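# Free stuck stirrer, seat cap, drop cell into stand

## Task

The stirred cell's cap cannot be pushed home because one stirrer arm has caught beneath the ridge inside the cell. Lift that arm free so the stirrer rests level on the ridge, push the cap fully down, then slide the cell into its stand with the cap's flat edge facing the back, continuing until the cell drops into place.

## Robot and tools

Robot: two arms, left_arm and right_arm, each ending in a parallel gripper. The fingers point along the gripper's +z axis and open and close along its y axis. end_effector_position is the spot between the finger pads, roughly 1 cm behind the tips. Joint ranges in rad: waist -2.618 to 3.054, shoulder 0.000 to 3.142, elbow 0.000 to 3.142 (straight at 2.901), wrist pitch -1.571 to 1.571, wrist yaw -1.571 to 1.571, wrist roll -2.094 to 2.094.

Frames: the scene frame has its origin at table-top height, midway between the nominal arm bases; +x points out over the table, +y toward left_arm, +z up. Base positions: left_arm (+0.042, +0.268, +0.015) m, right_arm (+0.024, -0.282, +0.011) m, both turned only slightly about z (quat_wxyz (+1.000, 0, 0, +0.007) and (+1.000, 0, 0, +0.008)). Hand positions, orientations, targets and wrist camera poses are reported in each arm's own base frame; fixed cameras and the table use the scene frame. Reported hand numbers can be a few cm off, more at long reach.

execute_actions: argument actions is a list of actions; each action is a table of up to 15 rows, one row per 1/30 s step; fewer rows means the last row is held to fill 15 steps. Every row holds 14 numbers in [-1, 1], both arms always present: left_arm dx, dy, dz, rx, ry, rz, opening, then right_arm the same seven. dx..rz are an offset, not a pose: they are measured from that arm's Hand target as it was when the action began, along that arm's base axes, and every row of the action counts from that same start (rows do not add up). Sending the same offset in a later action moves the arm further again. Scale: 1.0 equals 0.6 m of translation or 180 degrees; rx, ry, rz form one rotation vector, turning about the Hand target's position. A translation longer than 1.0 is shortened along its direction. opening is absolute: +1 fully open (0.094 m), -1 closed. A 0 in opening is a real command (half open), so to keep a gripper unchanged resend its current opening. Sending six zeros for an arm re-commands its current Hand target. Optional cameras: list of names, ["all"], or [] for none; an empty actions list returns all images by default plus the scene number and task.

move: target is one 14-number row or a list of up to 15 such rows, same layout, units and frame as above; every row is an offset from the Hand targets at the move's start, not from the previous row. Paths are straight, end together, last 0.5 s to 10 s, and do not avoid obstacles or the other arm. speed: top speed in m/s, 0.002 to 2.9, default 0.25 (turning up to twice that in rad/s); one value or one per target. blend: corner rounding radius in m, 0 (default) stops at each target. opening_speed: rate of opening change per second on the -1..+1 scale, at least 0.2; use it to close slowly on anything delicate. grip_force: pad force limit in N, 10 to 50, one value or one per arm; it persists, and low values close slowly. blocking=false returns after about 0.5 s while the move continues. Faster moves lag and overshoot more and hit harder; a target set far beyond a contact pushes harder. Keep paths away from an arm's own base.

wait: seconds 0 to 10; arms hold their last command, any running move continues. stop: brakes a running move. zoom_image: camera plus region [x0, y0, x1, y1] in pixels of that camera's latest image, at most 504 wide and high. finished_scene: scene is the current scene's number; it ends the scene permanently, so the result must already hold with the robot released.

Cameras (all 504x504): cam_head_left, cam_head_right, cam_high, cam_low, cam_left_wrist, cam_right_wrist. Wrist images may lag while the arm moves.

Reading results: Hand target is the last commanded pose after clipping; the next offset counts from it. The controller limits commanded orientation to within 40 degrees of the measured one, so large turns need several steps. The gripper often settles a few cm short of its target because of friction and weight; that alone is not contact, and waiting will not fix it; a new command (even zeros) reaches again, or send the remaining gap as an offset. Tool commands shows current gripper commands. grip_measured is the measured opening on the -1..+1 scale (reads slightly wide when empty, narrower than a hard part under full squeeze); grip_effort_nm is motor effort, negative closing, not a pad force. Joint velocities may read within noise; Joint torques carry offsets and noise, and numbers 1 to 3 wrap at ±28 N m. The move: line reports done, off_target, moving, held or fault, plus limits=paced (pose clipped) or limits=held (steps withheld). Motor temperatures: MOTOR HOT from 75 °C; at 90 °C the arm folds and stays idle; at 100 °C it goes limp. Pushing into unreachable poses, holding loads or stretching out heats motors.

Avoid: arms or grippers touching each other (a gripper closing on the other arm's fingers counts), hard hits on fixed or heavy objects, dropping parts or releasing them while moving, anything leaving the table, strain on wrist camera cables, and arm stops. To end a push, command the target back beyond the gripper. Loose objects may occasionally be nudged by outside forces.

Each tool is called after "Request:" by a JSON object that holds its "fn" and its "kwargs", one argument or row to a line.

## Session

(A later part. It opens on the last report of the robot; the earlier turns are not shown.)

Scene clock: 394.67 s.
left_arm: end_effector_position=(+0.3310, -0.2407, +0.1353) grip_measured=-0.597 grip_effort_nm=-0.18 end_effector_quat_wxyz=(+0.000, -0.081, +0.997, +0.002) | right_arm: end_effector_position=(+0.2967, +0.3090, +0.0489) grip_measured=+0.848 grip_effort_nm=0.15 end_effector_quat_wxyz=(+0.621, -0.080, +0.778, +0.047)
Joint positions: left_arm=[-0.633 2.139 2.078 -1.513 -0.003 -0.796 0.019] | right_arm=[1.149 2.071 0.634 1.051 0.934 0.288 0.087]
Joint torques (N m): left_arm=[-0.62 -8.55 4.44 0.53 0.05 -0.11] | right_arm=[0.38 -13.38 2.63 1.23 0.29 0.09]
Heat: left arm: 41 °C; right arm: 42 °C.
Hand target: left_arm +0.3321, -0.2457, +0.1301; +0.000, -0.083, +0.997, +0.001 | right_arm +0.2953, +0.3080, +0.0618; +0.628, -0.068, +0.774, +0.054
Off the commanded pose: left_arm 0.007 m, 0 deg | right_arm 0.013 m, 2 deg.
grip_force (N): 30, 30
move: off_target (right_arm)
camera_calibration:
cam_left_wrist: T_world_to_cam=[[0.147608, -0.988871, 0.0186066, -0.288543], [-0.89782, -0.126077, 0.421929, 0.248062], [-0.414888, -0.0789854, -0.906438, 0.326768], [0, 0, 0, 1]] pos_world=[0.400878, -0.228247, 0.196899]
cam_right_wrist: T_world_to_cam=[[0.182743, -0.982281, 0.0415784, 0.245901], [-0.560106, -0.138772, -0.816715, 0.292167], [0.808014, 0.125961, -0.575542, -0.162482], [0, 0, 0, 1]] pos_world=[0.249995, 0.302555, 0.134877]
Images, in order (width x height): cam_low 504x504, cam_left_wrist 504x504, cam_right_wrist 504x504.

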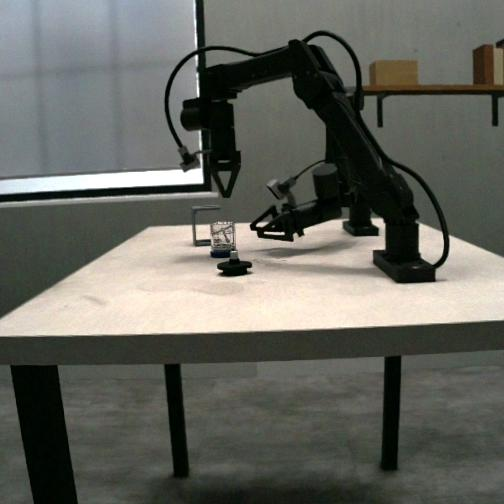

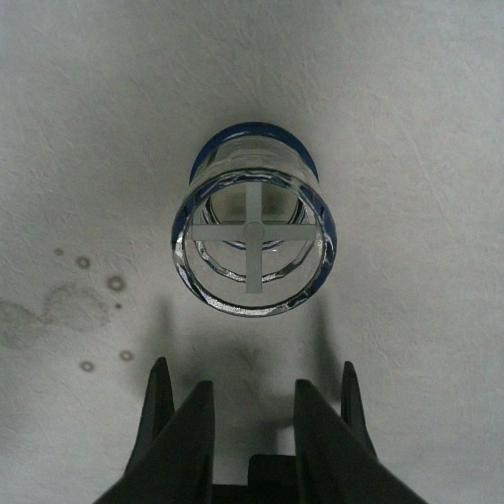

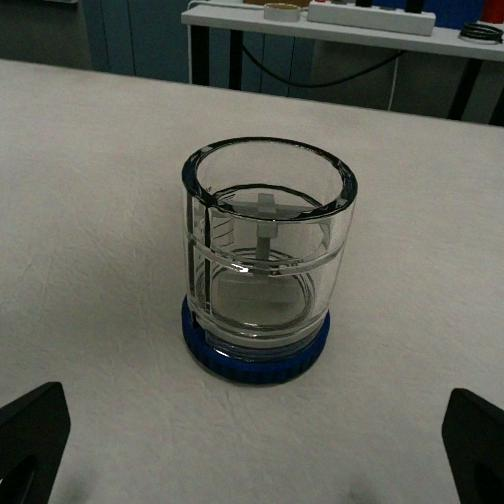

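Request:
{"fn": "move", "kwargs": {
  "target": [0.0,-0.005,-0.085,0,0,0,-0.6,0,0,0,0,0,0,0.85],
  "speed": 0.1,
  "cameras": ["cam_left_wrist","cam_low","cam_right_wrist"]
}}

Request:
{"fn": "zoom_image", "kwargs": {
  "camera": "cam_low",
  "region": [200, 190, 260, 265]
}}

Scene clock: 411.80 s.
left_arm: end_effector_position=(+0.3317, -0.2443, +0.0825) grip_measured=-0.597 grip_effort_nm=-0.18 end_effector_quat_wxyz=(-0.002, -0.082, +0.997, +0.004) | right_arm: end_effector_position=(+0.2967, +0.3090, +0.0489) grip_measured=+0.848 grip_effort_nm=0.15 end_effector_quat_wxyz=(+0.621, -0.080, +0.778, +0.047)
Joint positions: left_arm=[-0.638 2.139 1.867 -1.307 -0.003 -0.802 0.019] | right_arm=[1.149 2.071 0.634 1.051 0.934 0.288 0.087]
Joint torques (N m): left_arm=[-0.77 -9.14 4.3 0.47 0.04 -0.09] | right_arm=[0.38 -13.37 2.65 1.23 0.29 0.09]
Heat: left arm: 39 °C; right arm: 43 °C.
Hand target: left_arm +0.3320, -0.2487, +0.0791; +0.000, -0.082, +0.997, +0.000 | right_arm +0.2953, +0.3080, +0.0618; +0.628, -0.068, +0.774, +0.054
Off the commanded pose: left_arm 0.006 m, 0 deg | right_arm 0.013 m, 2 deg.
grip_force (N): 30, 30
move: off_target (right_arm)
camera_calibration:
cam_left_wrist: T_world_to_cam=[[0.148131, -0.988844, 0.0156622, -0.291115], [-0.895875, -0.127462, 0.425629, 0.269198], [-0.418885, -0.0770802, -0.904762, 0.280435], [0, 0, 0, 1]] pos_world=[0.40176, -0.231939, 0.143708]
cam_right_wrist: T_world_to_cam=[[0.182743, -0.982281, 0.0415784, 0.245901], [-0.560106, -0.138772, -0.816715, 0.292167], [0.808014, 0.125961, -0.575542, -0.162482], [0, 0, 0, 1]] pos_world=[0.249995, 0.302555, 0.134877]
Images, in order (width x height): cam_low 504x504, cam_left_wrist 504x504, cam_right_wrist 504x504.

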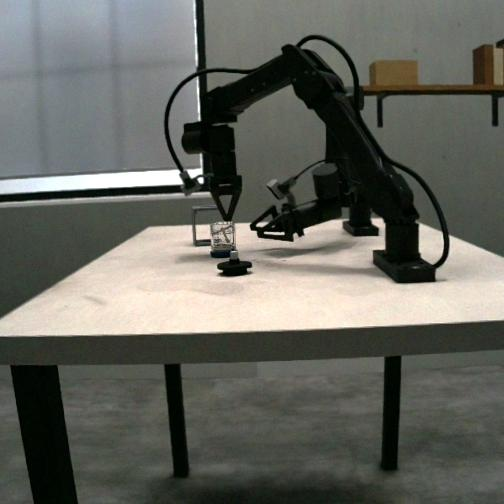

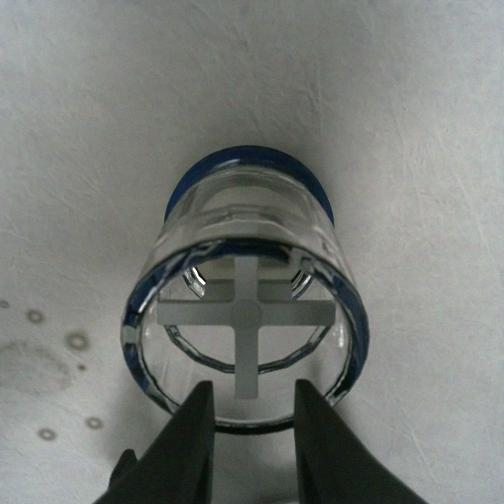

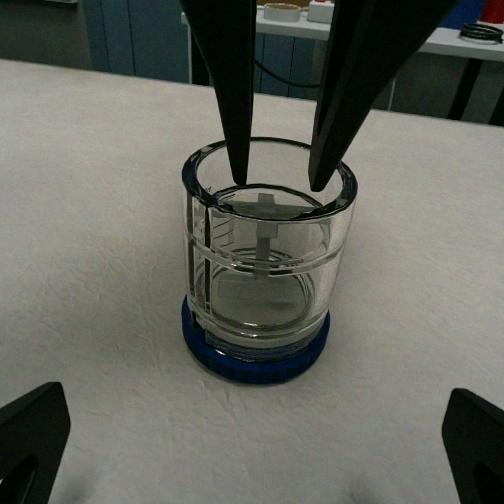

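Scaled by 6.720 from the camera's 504x504 image, which has a finer 720x720 frame.

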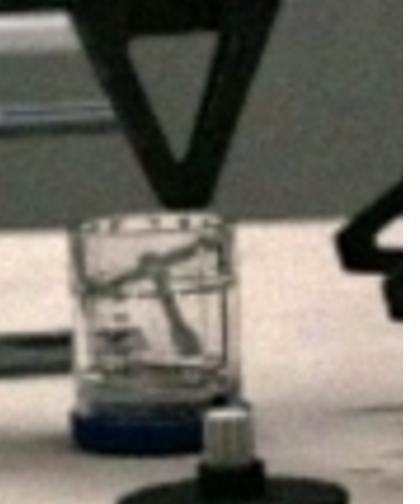

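Request:
{"fn": "move", "kwargs": {
  "target": [0.0,0.013,0,0,0,0,-0.6,0,0,0,0,0,0,0.85],
  "speed": 0.1,
  "cameras": ["cam_left_wrist","cam_right_wrist"]
}}

Scene clock: 419.90 s.
left_arm: end_effector_position=(+0.3292, -0.2425, +0.0754) grip_measured=-0.597 grip_effort_nm=-0.18 end_effector_quat_wxyz=(-0.006, -0.082, +0.997, +0.007) | right_arm: end_effector_position=(+0.2967, +0.3090, +0.0489) grip_measured=+0.848 grip_effort_nm=0.15 end_effector_quat_wxyz=(+0.621, -0.080, +0.778, +0.047)
Joint positions: left_arm=[-0.638 2.139 1.839 -1.29 -0.003 -0.802 0.019] | right_arm=[1.149 2.071 0.634 1.051 0.934 0.288 0.087]
Joint torques (N m): left_arm=[0.61 -10.5 4.12 0.42 0.03 0.04] | right_arm=[0.39 -13.38 2.66 1.22 0.29 0.09]
Heat: left arm: 39 °C; right arm: 43 °C.
Hand target: left_arm +0.3320, -0.2410, +0.0791; +0.000, -0.082, +0.997, +0.000 | right_arm +0.2953, +0.3080, +0.0618; +0.628, -0.068, +0.774, +0.054
Off the commanded pose: left_arm 0.005 m, 1 deg | right_arm 0.013 m, 2 deg.
grip_force (N): 30, 30
move: off_target (right_arm)
camera_calibration:
cam_left_wrist: T_world_to_cam=[[0.148166, -0.988932, 0.00780273, -0.288264], [-0.892088, -0.130243, 0.432685, 0.267758], [-0.42688, -0.0710701, -0.901511, 0.277014], [0, 0, 0, 1]] pos_world=[0.399826, -0.230513, 0.136125]
cam_right_wrist: T_world_to_cam=[[0.182743, -0.982281, 0.0415784, 0.245901], [-0.560106, -0.138772, -0.816715, 0.292167], [0.808014, 0.125961, -0.575542, -0.162482], [0, 0, 0, 1]] pos_world=[0.249995, 0.302555, 0.134877]
Images, in order (width x height): cam_left_wrist 504x504, cam_right_wrist 504x504.

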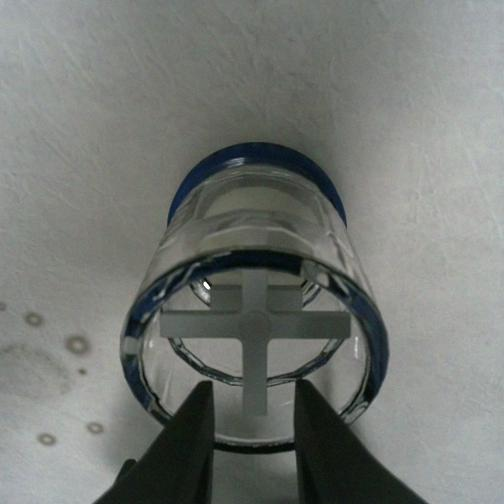

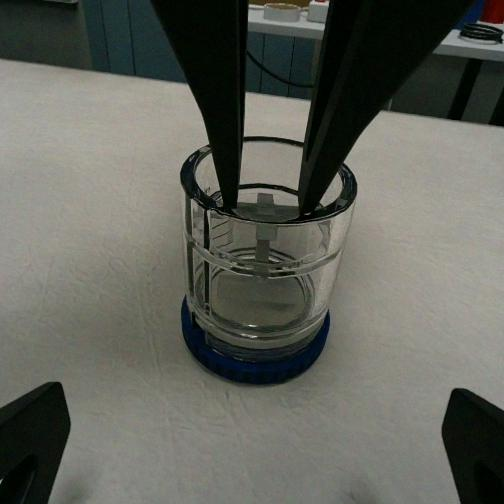

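Request:
{"fn": "move", "kwargs": {
  "target": [0.002,0.0,-0.028,0,0,0,-0.6,0,0,0,0,0,0,0.85],
  "speed": 0.04,
  "cameras": ["cam_left_wrist","cam_low","cam_right_wrist"]
}}

Request:
{"fn": "zoom_image", "kwargs": {
  "camera": "cam_low",
  "region": [200, 190, 260, 265]
}}

Request:
{"fn": "zoom_image", "kwargs": {
  "camera": "cam_right_wrist",
  "region": [175, 130, 365, 320]
}}

Scene clock: 425.40 s.
left_arm: end_effector_position=(+0.3290, -0.2412, +0.0636) grip_measured=-0.597 grip_effort_nm=-0.16 end_effector_quat_wxyz=(-0.007, -0.082, +0.997, +0.007) | right_arm: end_effector_position=(+0.2967, +0.3090, +0.0489) grip_measured=+0.848 grip_effort_nm=0.15 end_effector_quat_wxyz=(+0.621, -0.080, +0.778, +0.047)
Joint positions: left_arm=[-0.636 2.139 1.792 -1.242 -0.002 -0.801 0.019] | right_arm=[1.149 2.071 0.634 1.051 0.934 0.288 0.087]
Joint torques (N m): left_arm=[0.55 -9.74 3.82 0.55 0.03 0.02] | right_arm=[0.39 -13.38 2.62 1.24 0.29 0.09]
Heat: left arm: 39 °C; right arm: 43 °C.
Hand target: left_arm +0.3333, -0.2410, +0.0623; +0.000, -0.082, +0.997, +0.000 | right_arm +0.2953, +0.3080, +0.0618; +0.628, -0.068, +0.774, +0.054
Off the commanded pose: left_arm 0.004 m, 1 deg | right_arm 0.013 m, 2 deg.
grip_force (N): 30, 30
move: off_target (right_arm)
camera_calibration:
cam_left_wrist: T_world_to_cam=[[0.149726, -0.988689, 0.00868786, -0.287344], [-0.891816, -0.131251, 0.432941, 0.272507], [-0.426904, -0.0725706, -0.90138, 0.266046], [0, 0, 0, 1]] pos_world=[0.399625, -0.229019, 0.124326]
cam_right_wrist: T_world_to_cam=[[0.182743, -0.982281, 0.0415784, 0.245901], [-0.560106, -0.138772, -0.816715, 0.292167], [0.808014, 0.125961, -0.575542, -0.162482], [0, 0, 0, 1]] pos_world=[0.249995, 0.302555, 0.134877]
Images, in order (width x height): cam_low 504x504, cam_left_wrist 504x504, cam_right_wrist 504x504.

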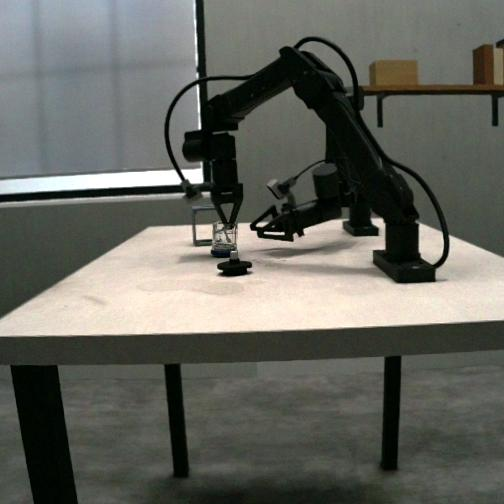

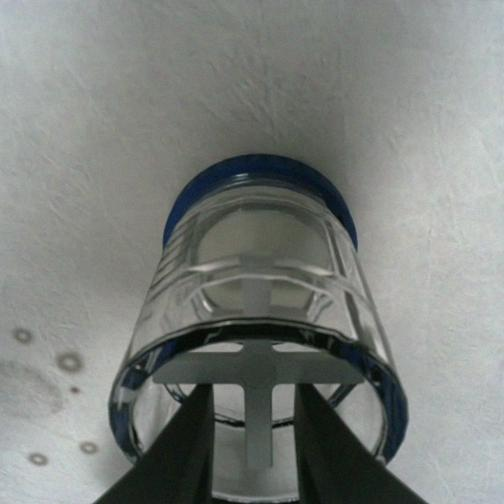

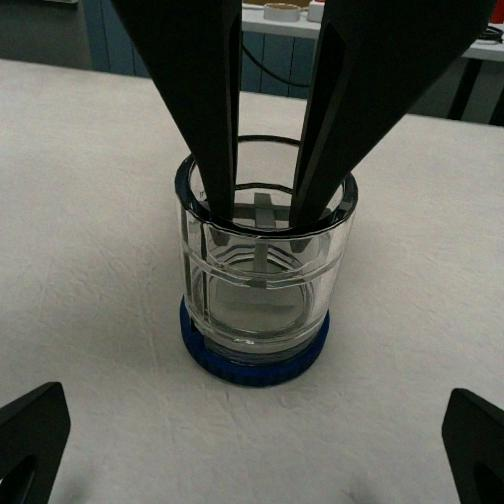

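Scaled by 6.720 from the camera's 504x504 image, which has a finer 720x720 frame.

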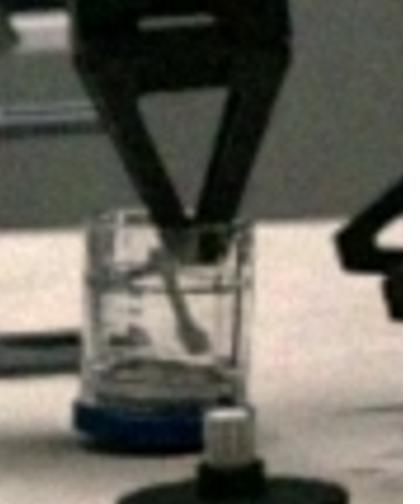

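Scaled by 2.653 from the camera's 504x504 image, which has a finer 720x720 frame.

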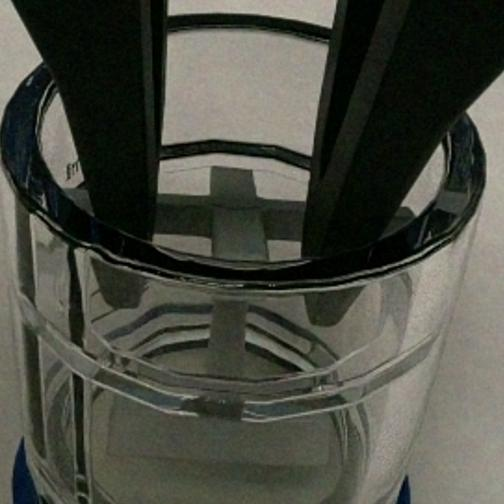

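Request:
{"fn": "move", "kwargs": {
  "target": [
    [0.002,0.0,0.045,0,0,0,-0.6,0,0,0,0,0,0,0.85],
    [0.012,0.0,0.045,0,0,0,-0.6,0,0,0,0,0,0,0.85]
  ],
  "speed": 0.04,
  "cameras": ["cam_left_wrist","cam_low","cam_right_wrist"]
}}

Request:
{"fn": "zoom_image", "kwargs": {
  "camera": "cam_low",
  "region": [200, 190, 260, 265]
}}

Scene clock: 437.40 s.
left_arm: end_effector_position=(+0.3355, -0.2424, +0.0866) grip_measured=-0.597 grip_effort_nm=-0.17 end_effector_quat_wxyz=(+0.000, -0.081, +0.997, +0.001) | right_arm: end_effector_position=(+0.2967, +0.3090, +0.0489) grip_measured=+0.848 grip_effort_nm=0.15 end_effector_quat_wxyz=(+0.621, -0.080, +0.778, +0.047)
Joint positions: left_arm=[-0.629 2.139 1.884 -1.316 -0.001 -0.792 0.019] | right_arm=[1.149 2.071 0.634 1.051 0.934 0.288 0.087]
Joint torques (N m): left_arm=[1.09 -8.58 7.45 0.19 0.02 0.05] | right_arm=[0.39 -13.38 2.63 1.23 0.29 0.09]
Heat: left arm: 39 °C; right arm: 43 °C.
Hand target: left_arm +0.3405, -0.2409, +0.0893; +0.000, -0.082, +0.997, +0.000 | right_arm +0.2953, +0.3080, +0.0618; +0.628, -0.068, +0.774, +0.054
Off the commanded pose: left_arm 0.006 m, 0 deg | right_arm 0.013 m, 2 deg.
grip_force (N): 30, 30
move: off_target (right_arm)
camera_calibration:
cam_left_wrist: T_world_to_cam=[[0.14765, -0.988799, 0.0218143, -0.290157], [-0.898006, -0.124785, 0.421916, 0.272801], [-0.414468, -0.0818855, -0.906372, 0.283402], [0, 0, 0, 1]] pos_world=[0.40528, -0.229659, 0.148098]
cam_right_wrist: T_world_to_cam=[[0.182743, -0.982281, 0.0415784, 0.245901], [-0.560106, -0.138772, -0.816715, 0.292167], [0.808014, 0.125961, -0.575542, -0.162482], [0, 0, 0, 1]] pos_world=[0.249995, 0.302555, 0.134877]
Images, in order (width x height): cam_low 504x504, cam_left_wrist 504x504, cam_right_wrist 504x504.

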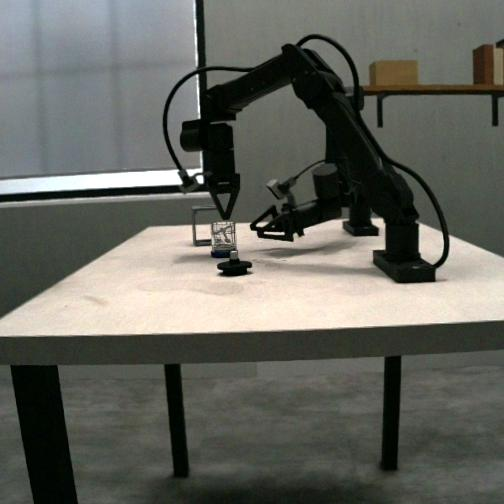

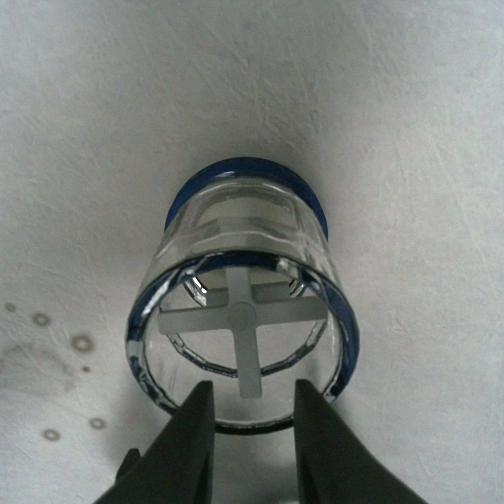

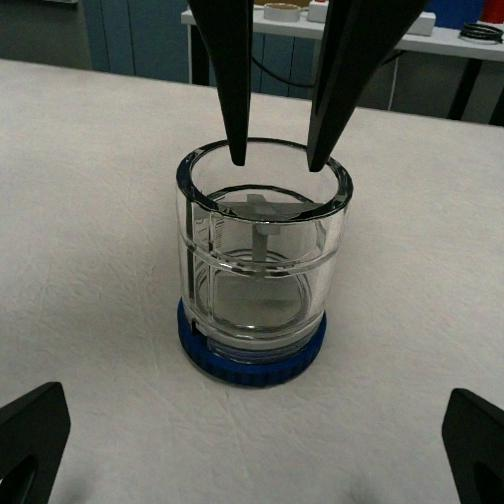

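Scaled by 6.720 from the camera's 504x504 image, which has a finer 720x720 frame.

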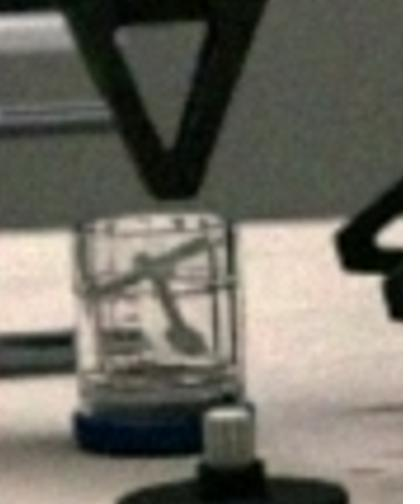

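Request:
{"fn": "move", "kwargs": {
  "target": [
    [0.0,0.005,0,0,0,0.035,-0.6,0,0,0,0,0,0,0.85],
    [0.0,0.005,-0.045,0,0,0.035,-0.6,0,0,0,0,0,0,0.85]
  ],
  "speed": 0.04,
  "cameras": ["cam_left_wrist","cam_low","cam_right_wrist"]
}}

Request:
{"fn": "zoom_image", "kwargs": {
  "camera": "cam_low",
  "region": [200, 190, 260, 265]
}}

Request:
{"fn": "zoom_image", "kwargs": {
  "camera": "cam_right_wrist",
  "region": [175, 130, 365, 320]
}}

Scene clock: 460.13 s.
left_arm: end_effector_position=(+0.3370, -0.2392, +0.0687) grip_measured=-0.597 grip_effort_nm=-0.17 end_effector_quat_wxyz=(+0.000, -0.129, +0.992, +0.000) | right_arm: end_effector_position=(+0.2967, +0.3090, +0.0489) grip_measured=+0.848 grip_effort_nm=0.15 end_effector_quat_wxyz=(+0.621, -0.080, +0.778, +0.047)
Joint positions: left_arm=[-0.62 2.139 1.813 -1.244 -0.001 -0.879 0.019] | right_arm=[1.149 2.071 0.634 1.051 0.934 0.288 0.087]
Joint torques (N m): left_arm=[0.76 -8.61 4.3 0.53 0.02 -0.13] | right_arm=[0.38 -13.37 2.62 1.23 0.28 0.09]
Motor temperatures (°C): left_arm=[29 39 39 31 30 28 27] | right_arm=[29 44 32 41 28 26 28]
Heat: left arm: 39 °C; right arm: 44 °C.
Hand target: left_arm +0.3405, -0.2379, +0.0623; +0.000, -0.137, +0.991, +0.000 | right_arm +0.2953, +0.3080, +0.0618; +0.628, -0.068, +0.774, +0.054
Off the commanded pose: left_arm 0.007 m, 1 deg | right_arm 0.013 m, 2 deg.
grip_force (N): 30, 30
move: off_target (right_arm)
camera_calibration:
cam_left_wrist: T_world_to_cam=[[0.241087, -0.970237, 0.022747, -0.313951], [-0.882508, -0.209415, 0.421099, 0.256676], [-0.403802, -0.121596, -0.906729, 0.255027], [0, 0, 0, 1]] pos_world=[0.405189, -0.219845, 0.130296]
cam_right_wrist: T_world_to_cam=[[0.182743, -0.982281, 0.0415784, 0.245901], [-0.560106, -0.138772, -0.816715, 0.292167], [0.808014, 0.125961, -0.575542, -0.162482], [0, 0, 0, 1]] pos_world=[0.249995, 0.302555, 0.134877]
Images, in order (width x height): cam_low 504x504, cam_left_wrist 504x504, cam_right_wrist 504x504.

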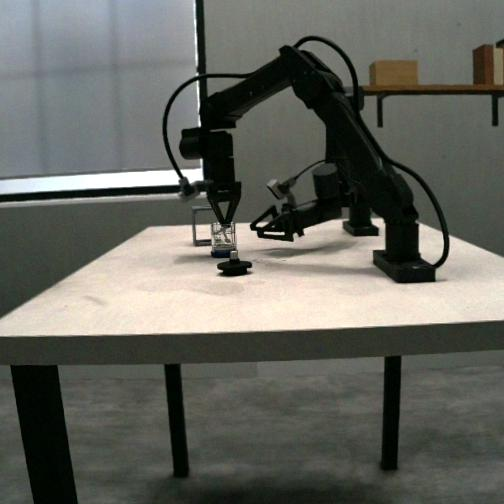

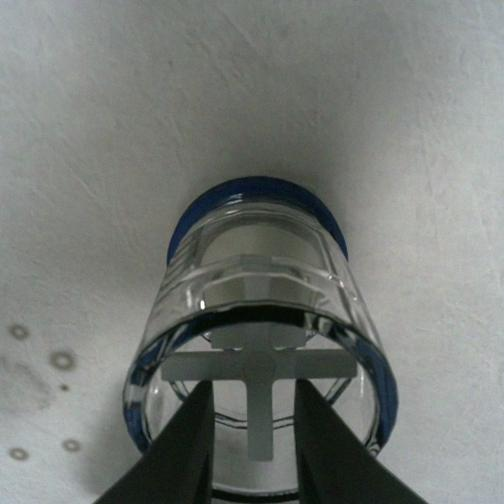

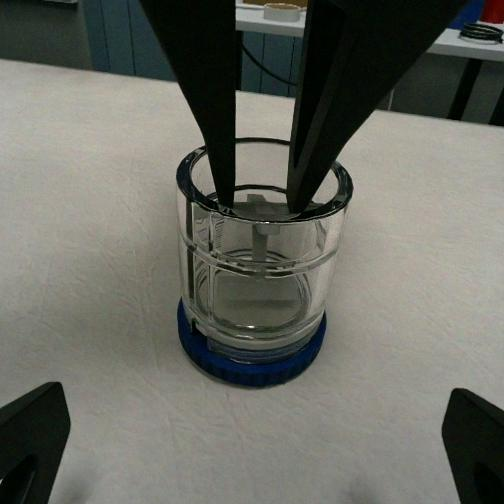

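Scaled by 6.720 from the camera's 504x504 image, which has a finer 720x720 frame.

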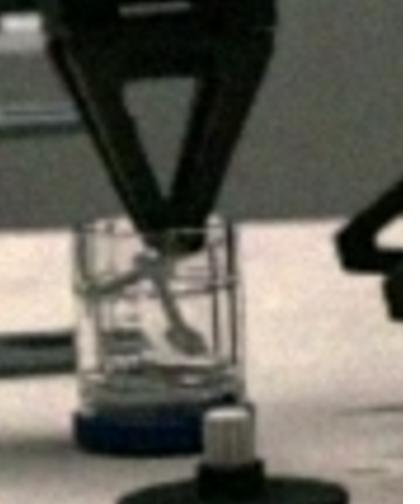

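Scaled by 2.653 from the camera's 504x504 image, which has a finer 720x720 frame.

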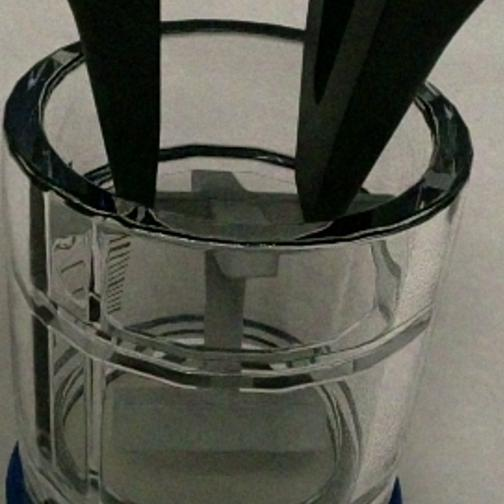

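Request:
{"fn": "move", "kwargs": {
  "target": [0.0,-0.001,-0.014,0,0,0,-0.6,0,0,0,0,0,0,0.85],
  "speed": 0.04,
  "cameras": ["cam_left_wrist","cam_low","cam_right_wrist"]
}}

Request:
{"fn": "zoom_image", "kwargs": {
  "camera": "cam_low",
  "region": [200, 190, 260, 265]
}}

Request:
{"fn": "zoom_image", "kwargs": {
  "camera": "cam_right_wrist",
  "region": [175, 130, 365, 320]
}}

Scene clock: 465.93 s.
left_arm: end_effector_position=(+0.3370, -0.2392, +0.0659) grip_measured=-0.597 grip_effort_nm=-0.16 end_effector_quat_wxyz=(+0.001, -0.129, +0.992, +0.000) | right_arm: end_effector_position=(+0.2967, +0.3090, +0.0489) grip_measured=+0.848 grip_effort_nm=0.15 end_effector_quat_wxyz=(+0.621, -0.080, +0.778, +0.047)
Joint positions: left_arm=[-0.62 2.139 1.801 -1.231 -0.001 -0.88 0.019] | right_arm=[1.149 2.071 0.634 1.051 0.934 0.288 0.087]
Joint torques (N m): left_arm=[0.49 -8.12 3.25 0.74 -0.02 -0.12] | right_arm=[0.39 -13.37 2.63 1.23 0.27 0.08]
Heat: left arm: 39 °C; right arm: 44 °C.
Hand target: left_arm +0.3405, -0.2384, +0.0539; +0.000, -0.137, +0.991, +0.001 | right_arm +0.2953, +0.3080, +0.0618; +0.628, -0.068, +0.774, +0.054
Off the commanded pose: left_arm 0.012 m, 1 deg | right_arm 0.013 m, 2 deg.
grip_force (N): 30, 30
move: off_target (left_arm, right_arm)
camera_calibration:
cam_left_wrist: T_world_to_cam=[[0.24222, -0.969927, 0.0239053, -0.314312], [-0.882571, -0.210037, 0.420658, 0.257735], [-0.402986, -0.12299, -0.906904, 0.251845], [0, 0, 0, 1]] pos_world=[0.405092, -0.219751, 0.127495]
cam_right_wrist: T_world_to_cam=[[0.182743, -0.982281, 0.0415784, 0.245901], [-0.560106, -0.138772, -0.816715, 0.292167], [0.808014, 0.125961, -0.575542, -0.162482], [0, 0, 0, 1]] pos_world=[0.249995, 0.302555, 0.134877]
Images, in order (width x height): cam_low 504x504, cam_left_wrist 504x504, cam_right_wrist 504x504.

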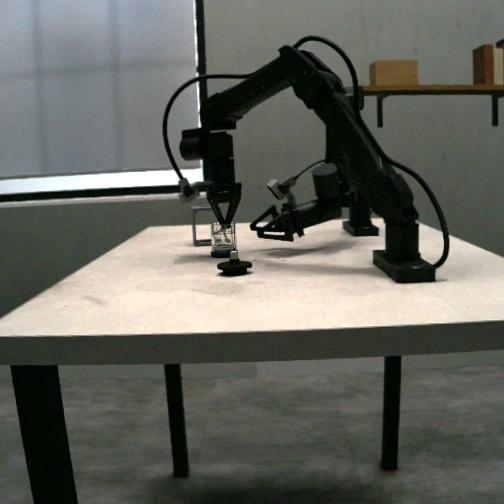

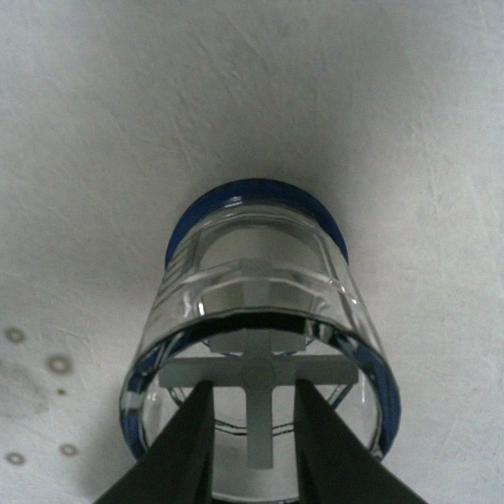

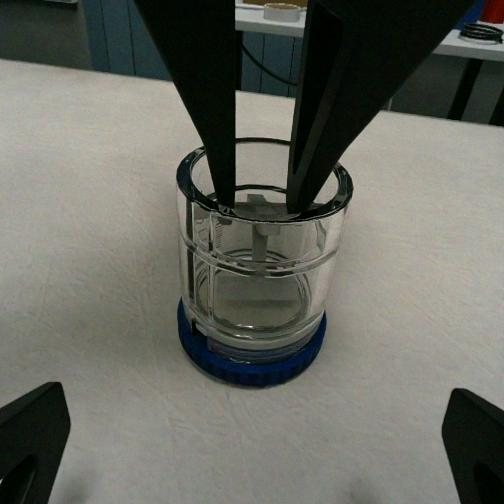

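Scaled by 6.720 from the camera's 504x504 image, which has a finer 720x720 frame.

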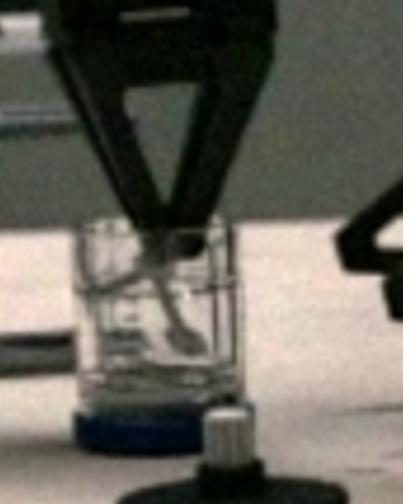

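Scaled by 2.653 from the camera's 504x504 image, which has a finer 720x720 frame.

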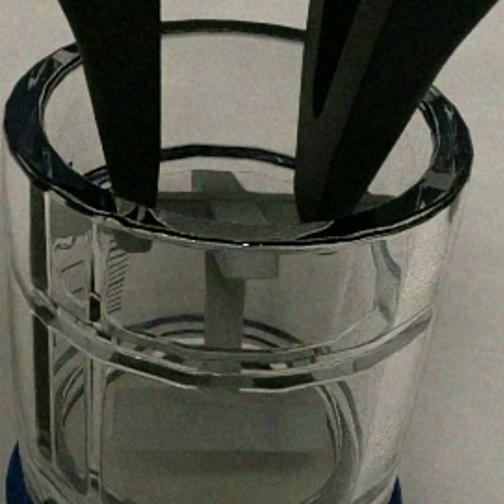

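Request:
{"fn": "move", "kwargs": {
  "target": [
    [0.0,-0.001,0.04,0,0,0,-0.6,0,0,0,0,0,0,0.85],
    [-0.007,-0.002,0.04,0,0,0,-0.6,0,0,0,0,0,0,0.85],
    [-0.007,-0.002,0.002,0,0,0,-0.6,0,0,0,0,0,0,0.85]
  ],
  "speed": 0.04,
  "cameras": ["cam_left_wrist","cam_low","cam_right_wrist"]
}}

Request:
{"fn": "zoom_image", "kwargs": {
  "camera": "cam_low",
  "region": [200, 190, 260, 265]
}}

Request:
{"fn": "zoom_image", "kwargs": {
  "camera": "cam_right_wrist",
  "region": [175, 130, 365, 320]
}}

Scene clock: 486.57 s.
left_arm: end_effector_position=(+0.3351, -0.2381, +0.0651) grip_measured=-0.597 grip_effort_nm=-0.16 end_effector_quat_wxyz=(-0.003, -0.134, +0.991, +0.002) | right_arm: end_effector_position=(+0.2967, +0.3090, +0.0489) grip_measured=+0.848 grip_effort_nm=0.15 end_effector_quat_wxyz=(+0.621, -0.080, +0.778, +0.047)
Joint positions: left_arm=[-0.62 2.139 1.798 -1.237 0 -0.888 0.019] | right_arm=[1.149 2.071 0.634 1.051 0.934 0.288 0.087]
Joint torques (N m): left_arm=[-0.24 -9.02 2.51 0.78 0 -0.13] | right_arm=[0.36 -13.38 2.65 1.23 0.29 0.09]
Heat: left arm: 39 °C; right arm: 44 °C.
Hand target: left_arm +0.3363, -0.2397, +0.0551; +0.000, -0.137, +0.991, +0.001 | right_arm +0.2953, +0.3080, +0.0618; +0.628, -0.068, +0.774, +0.054
Off the commanded pose: left_arm 0.010 m, 1 deg | right_arm 0.013 m, 2 deg.
grip_force (N): 30, 30
move: off_target (right_arm)
camera_calibration:
cam_left_wrist: T_world_to_cam=[[0.250497, -0.967952, 0.017895, -0.314705], [-0.877692, -0.219261, 0.426124, 0.252507], [-0.408544, -0.122449, -0.904488, 0.252381], [0, 0, 0, 1]] pos_world=[0.403565, -0.21835, 0.126308]
cam_right_wrist: T_world_to_cam=[[0.182743, -0.982281, 0.0415784, 0.245901], [-0.560106, -0.138772, -0.816715, 0.292167], [0.808014, 0.125961, -0.575542, -0.162482], [0, 0, 0, 1]] pos_world=[0.249995, 0.302555, 0.134877]
Images, in order (width x height): cam_low 504x504, cam_left_wrist 504x504, cam_right_wrist 504x504.

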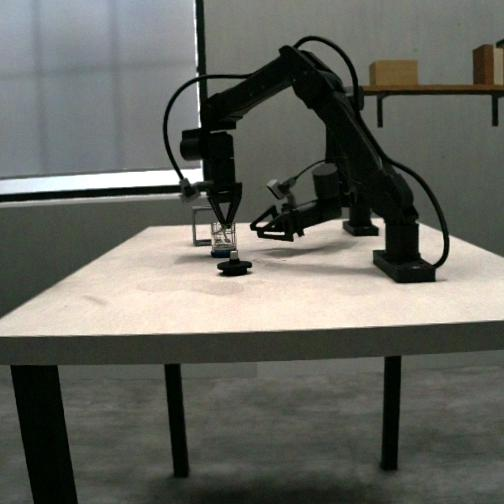

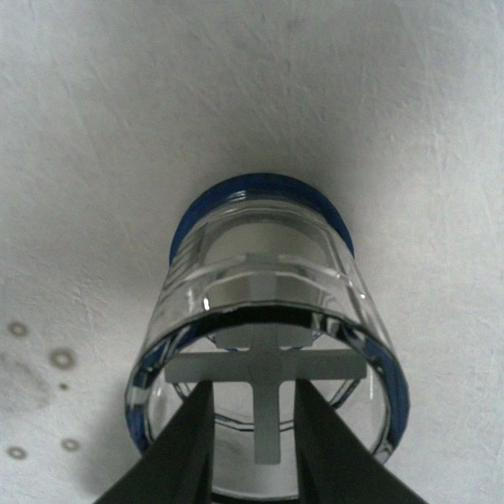

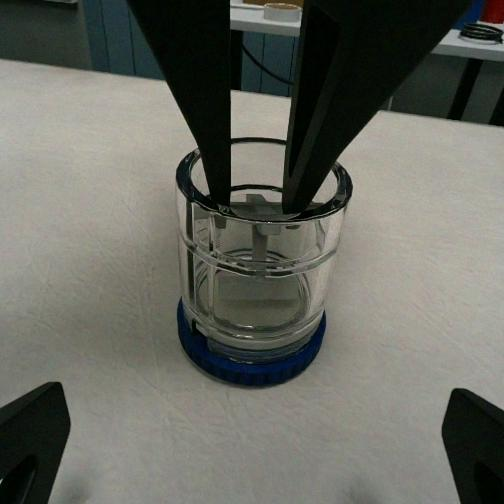

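Scaled by 6.720 from the camera's 504x504 image, which has a finer 720x720 frame.

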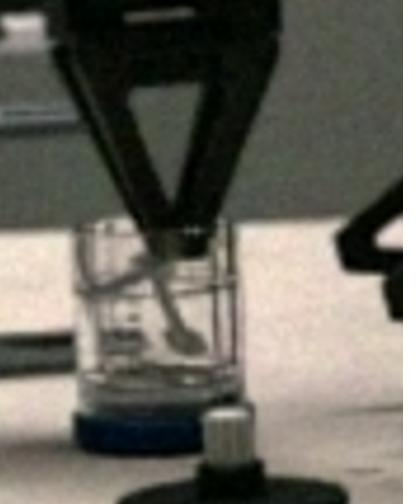

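Scaled by 2.653 from the camera's 504x504 image, which has a finer 720x720 frame.

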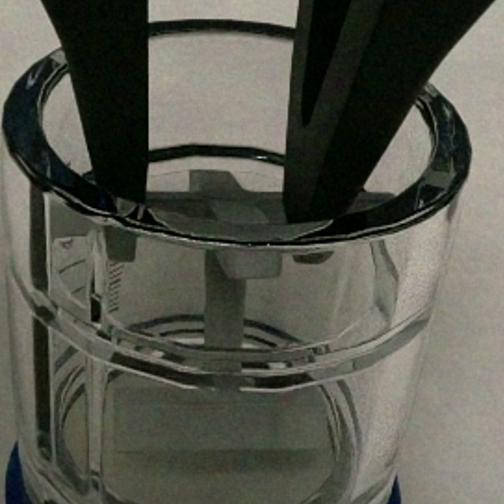

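Request:
{"fn": "move", "kwargs": {
  "target": [0.0,-0.008,0.006,0,0,0,-0.6,0,0,0,0,0,0,0.85],
  "speed": 0.04,
  "cameras": ["cam_left_wrist","cam_low"]
}}

Request:
{"fn": "zoom_image", "kwargs": {
  "camera": "cam_low",
  "region": [200, 190, 260, 265]
}}

Scene clock: 499.33 s.
left_arm: end_effector_position=(+0.3347, -0.2386, +0.0651) grip_measured=-0.597 grip_effort_nm=-0.16 end_effector_quat_wxyz=(-0.003, -0.137, +0.991, +0.002) | right_arm: end_effector_position=(+0.2967, +0.3090, +0.0489) grip_measured=+0.848 grip_effort_nm=0.15 end_effector_quat_wxyz=(+0.621, -0.080, +0.778, +0.047)
Joint positions: left_arm=[-0.622 2.139 1.798 -1.237 0 -0.896 0.019] | right_arm=[1.149 2.071 0.634 1.051 0.934 0.288 0.087]
Joint torques (N m): left_arm=[-1.13 -8.35 4.68 0.55 -0.02 -0.11] | right_arm=[0.38 -13.39 2.62 1.24 0.29 0.09]
Heat: left arm: 39 °C; right arm: 44 °C.
Hand target: left_arm +0.3363, -0.2445, +0.0587; +0.000, -0.137, +0.991, +0.000 | right_arm +0.2953, +0.3080, +0.0618; +0.628, -0.068, +0.774, +0.054
Off the commanded pose: left_arm 0.009 m, 0 deg | right_arm 0.013 m, 2 deg.
grip_force (N): 30, 30
move: off_target (right_arm)
camera_calibration:
cam_left_wrist: T_world_to_cam=[[0.256404, -0.966399, 0.018135, -0.316735], [-0.876243, -0.224483, 0.426387, 0.250198], [-0.407989, -0.125218, -0.904359, 0.251278], [0, 0, 0, 1]] pos_world=[0.402965, -0.218463, 0.126308]
Images, in order (width x height): cam_low 504x504, cam_left_wrist 504x504.

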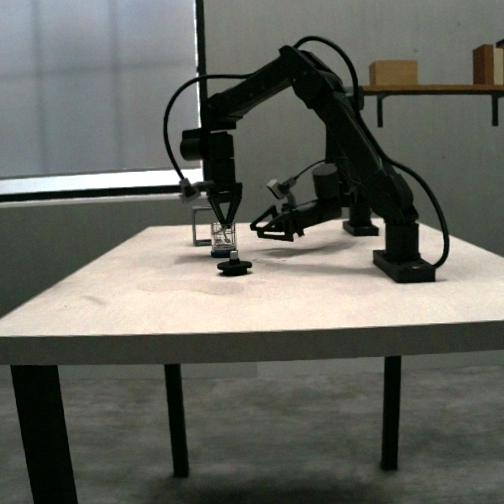

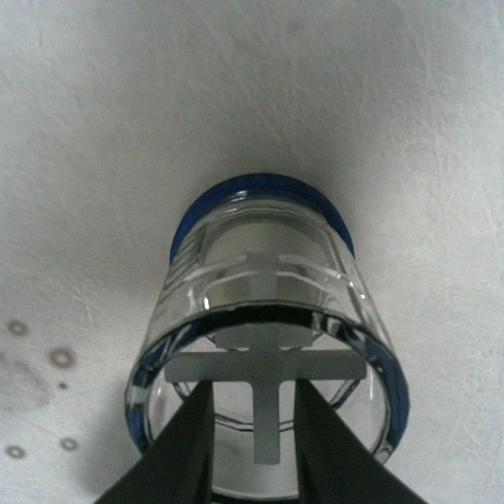

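Scaled by 6.720 from the camera's 504x504 image, which has a finer 720x720 frame.

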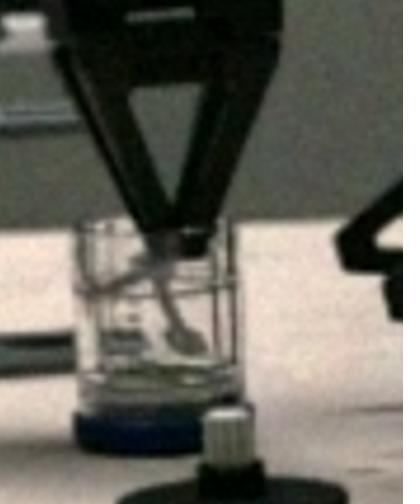

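Request:
{"fn": "move", "kwargs": {
  "target": [0.0,-0.004,0.0,0,0,0,-0.6,0,0,0,0,0,0,0.85],
  "speed": 0.04,
  "cameras": ["cam_left_wrist"]
}}

Scene clock: 503.47 s.
left_arm: end_effector_position=(+0.3348, -0.2390, +0.0653) grip_measured=-0.597 grip_effort_nm=-0.16 end_effector_quat_wxyz=(-0.001, -0.138, +0.990, +0.003) | right_arm: end_effector_position=(+0.2967, +0.3090, +0.0489) grip_measured=+0.848 grip_effort_nm=0.15 end_effector_quat_wxyz=(+0.621, -0.080, +0.778, +0.047)
Joint positions: left_arm=[-0.624 2.139 1.799 -1.237 -0.003 -0.901 0.019] | right_arm=[1.149 2.071 0.634 1.051 0.934 0.288 0.087]
Joint torques (N m): left_arm=[-1.26 -7.95 5.26 0.54 0.01 -0.13] | right_arm=[0.38 -13.39 2.65 1.23 0.29 0.1]
Heat: left arm: 39 °C; right arm: 44 °C.
Hand target: left_arm +0.3363, -0.2469, +0.0587; +0.000, -0.137, +0.991, +0.001 | right_arm +0.2953, +0.3080, +0.0618; +0.628, -0.068, +0.774, +0.054
Off the commanded pose: left_arm 0.010 m, 0 deg | right_arm 0.013 m, 2 deg.
grip_force (N): 30, 30
move: off_target (right_arm)
camera_calibration:
cam_left_wrist: T_world_to_cam=[[0.2596, -0.965571, 0.0167558, -0.317843], [-0.87653, -0.228307, 0.423759, 0.249518], [-0.405344, -0.124695, -0.90562, 0.250782], [0, 0, 0, 1]] pos_world=[0.402875, -0.218662, 0.126703]
Images, in order (width x height): cam_left_wrist 504x504.

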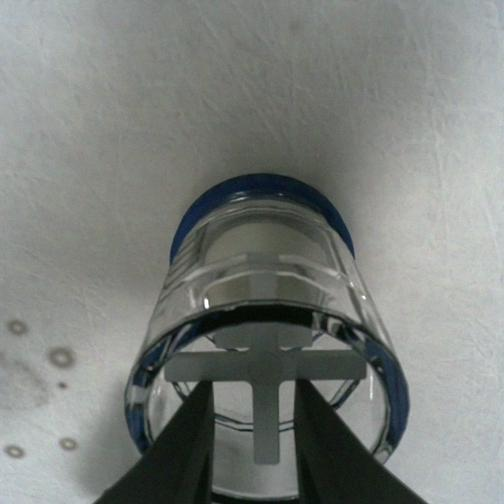

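Request:
{"fn": "move", "kwargs": {
  "target": [0.0,0.0,0.0,0,0,0,-1,0,0,0,0,0,0,0.85],
  "opening_speed": 0.3,
  "grip_force": [20,30],
  "cameras": ["cam_left_wrist","cam_right_wrist","cam_low"]
}}

Request:
{"fn": "zoom_image", "kwargs": {
  "camera": "cam_low",
  "region": [200, 190, 260, 265]
}}

Request:
{"fn": "zoom_image", "kwargs": {
  "camera": "cam_right_wrist",
  "region": [175, 130, 365, 320]
}}

Scene clock: 515.77 s.
left_arm: end_effector_position=(+0.3340, -0.2410, +0.0642) grip_measured=-0.876 grip_effort_nm=-0.49 end_effector_quat_wxyz=(-0.002, -0.137, +0.991, +0.003) | right_arm: end_effector_position=(+0.2967, +0.3090, +0.0489) grip_measured=+0.848 grip_effort_nm=0.15 end_effector_quat_wxyz=(+0.621, -0.080, +0.778, +0.047)
Joint positions: left_arm=[-0.628 2.142 1.799 -1.234 -0.002 -0.902 0.006] | right_arm=[1.149 2.071 0.634 1.051 0.934 0.288 0.087]
Joint torques (N m): left_arm=[-0.81 -8.17 5.38 0.47 0.01 -0.09] | right_arm=[0.4 -13.38 2.62 1.22 0.29 0.09]
Heat: left arm: 39 °C; right arm: 45 °C.
Hand target: left_arm +0.3363, -0.2468, +0.0586; +0.000, -0.137, +0.991, +0.001 | right_arm +0.2953, +0.3080, +0.0618; +0.628, -0.068, +0.774, +0.054
Off the commanded pose: left_arm 0.008 m, 0 deg | right_arm 0.013 m, 2 deg.
grip_force (N): 20, 30
move: off_target (right_arm)
camera_calibration:
cam_left_wrist: T_world_to_cam=[[0.256408, -0.96641, 0.0175018, -0.318759], [-0.876993, -0.224995, 0.424571, 0.249682], [-0.406372, -0.124212, -0.905226, 0.249698], [0, 0, 0, 1]] pos_world=[0.402172, -0.220859, 0.125605]
cam_right_wrist: T_world_to_cam=[[0.182743, -0.982281, 0.0415784, 0.245901], [-0.560106, -0.138772, -0.816715, 0.292167], [0.808014, 0.125961, -0.575542, -0.162482], [0, 0, 0, 1]] pos_world=[0.249995, 0.302555, 0.134877]
Images, in order (width x height): cam_low 504x504, cam_left_wrist 504x504, cam_right_wrist 504x504.

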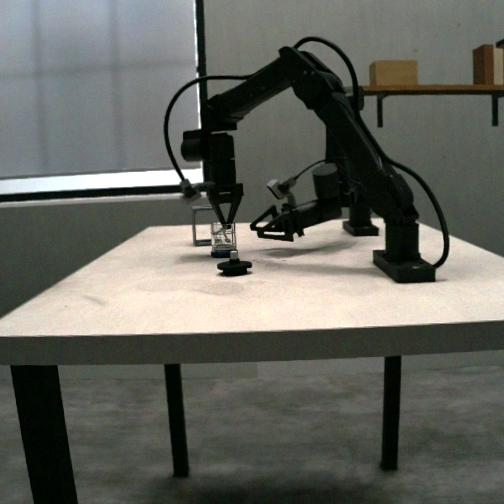

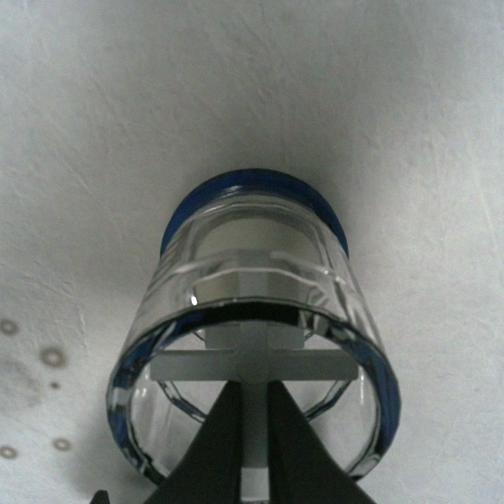

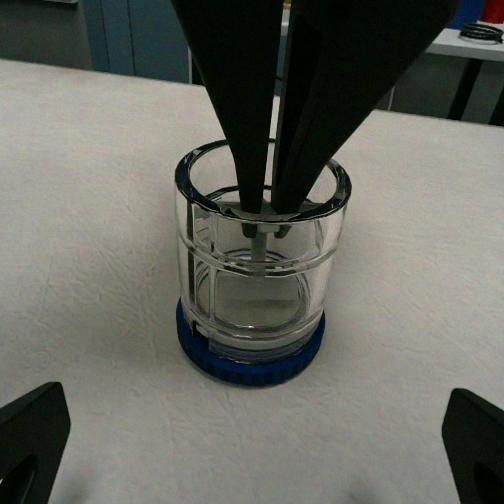

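Scaled by 6.720 from the camera's 504x504 image, which has a finer 720x720 frame.

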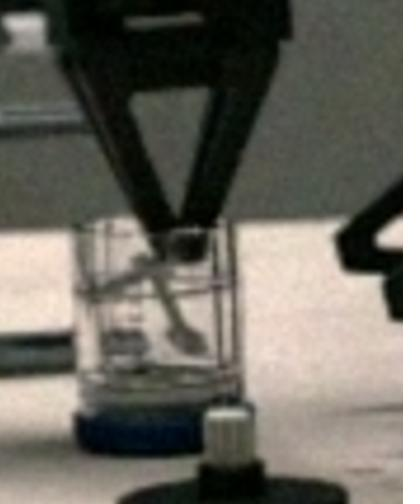

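Scaled by 2.653 from the camera's 504x504 image, which has a finer 720x720 frame.

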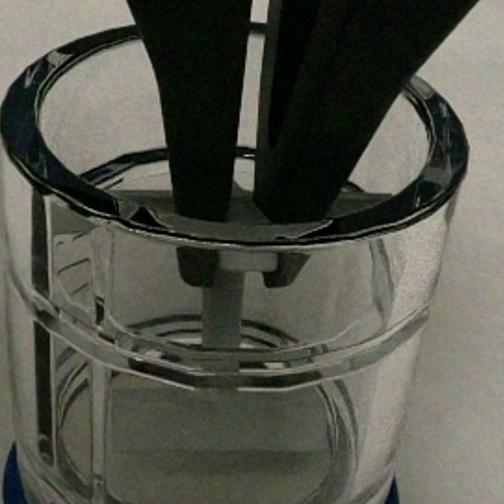

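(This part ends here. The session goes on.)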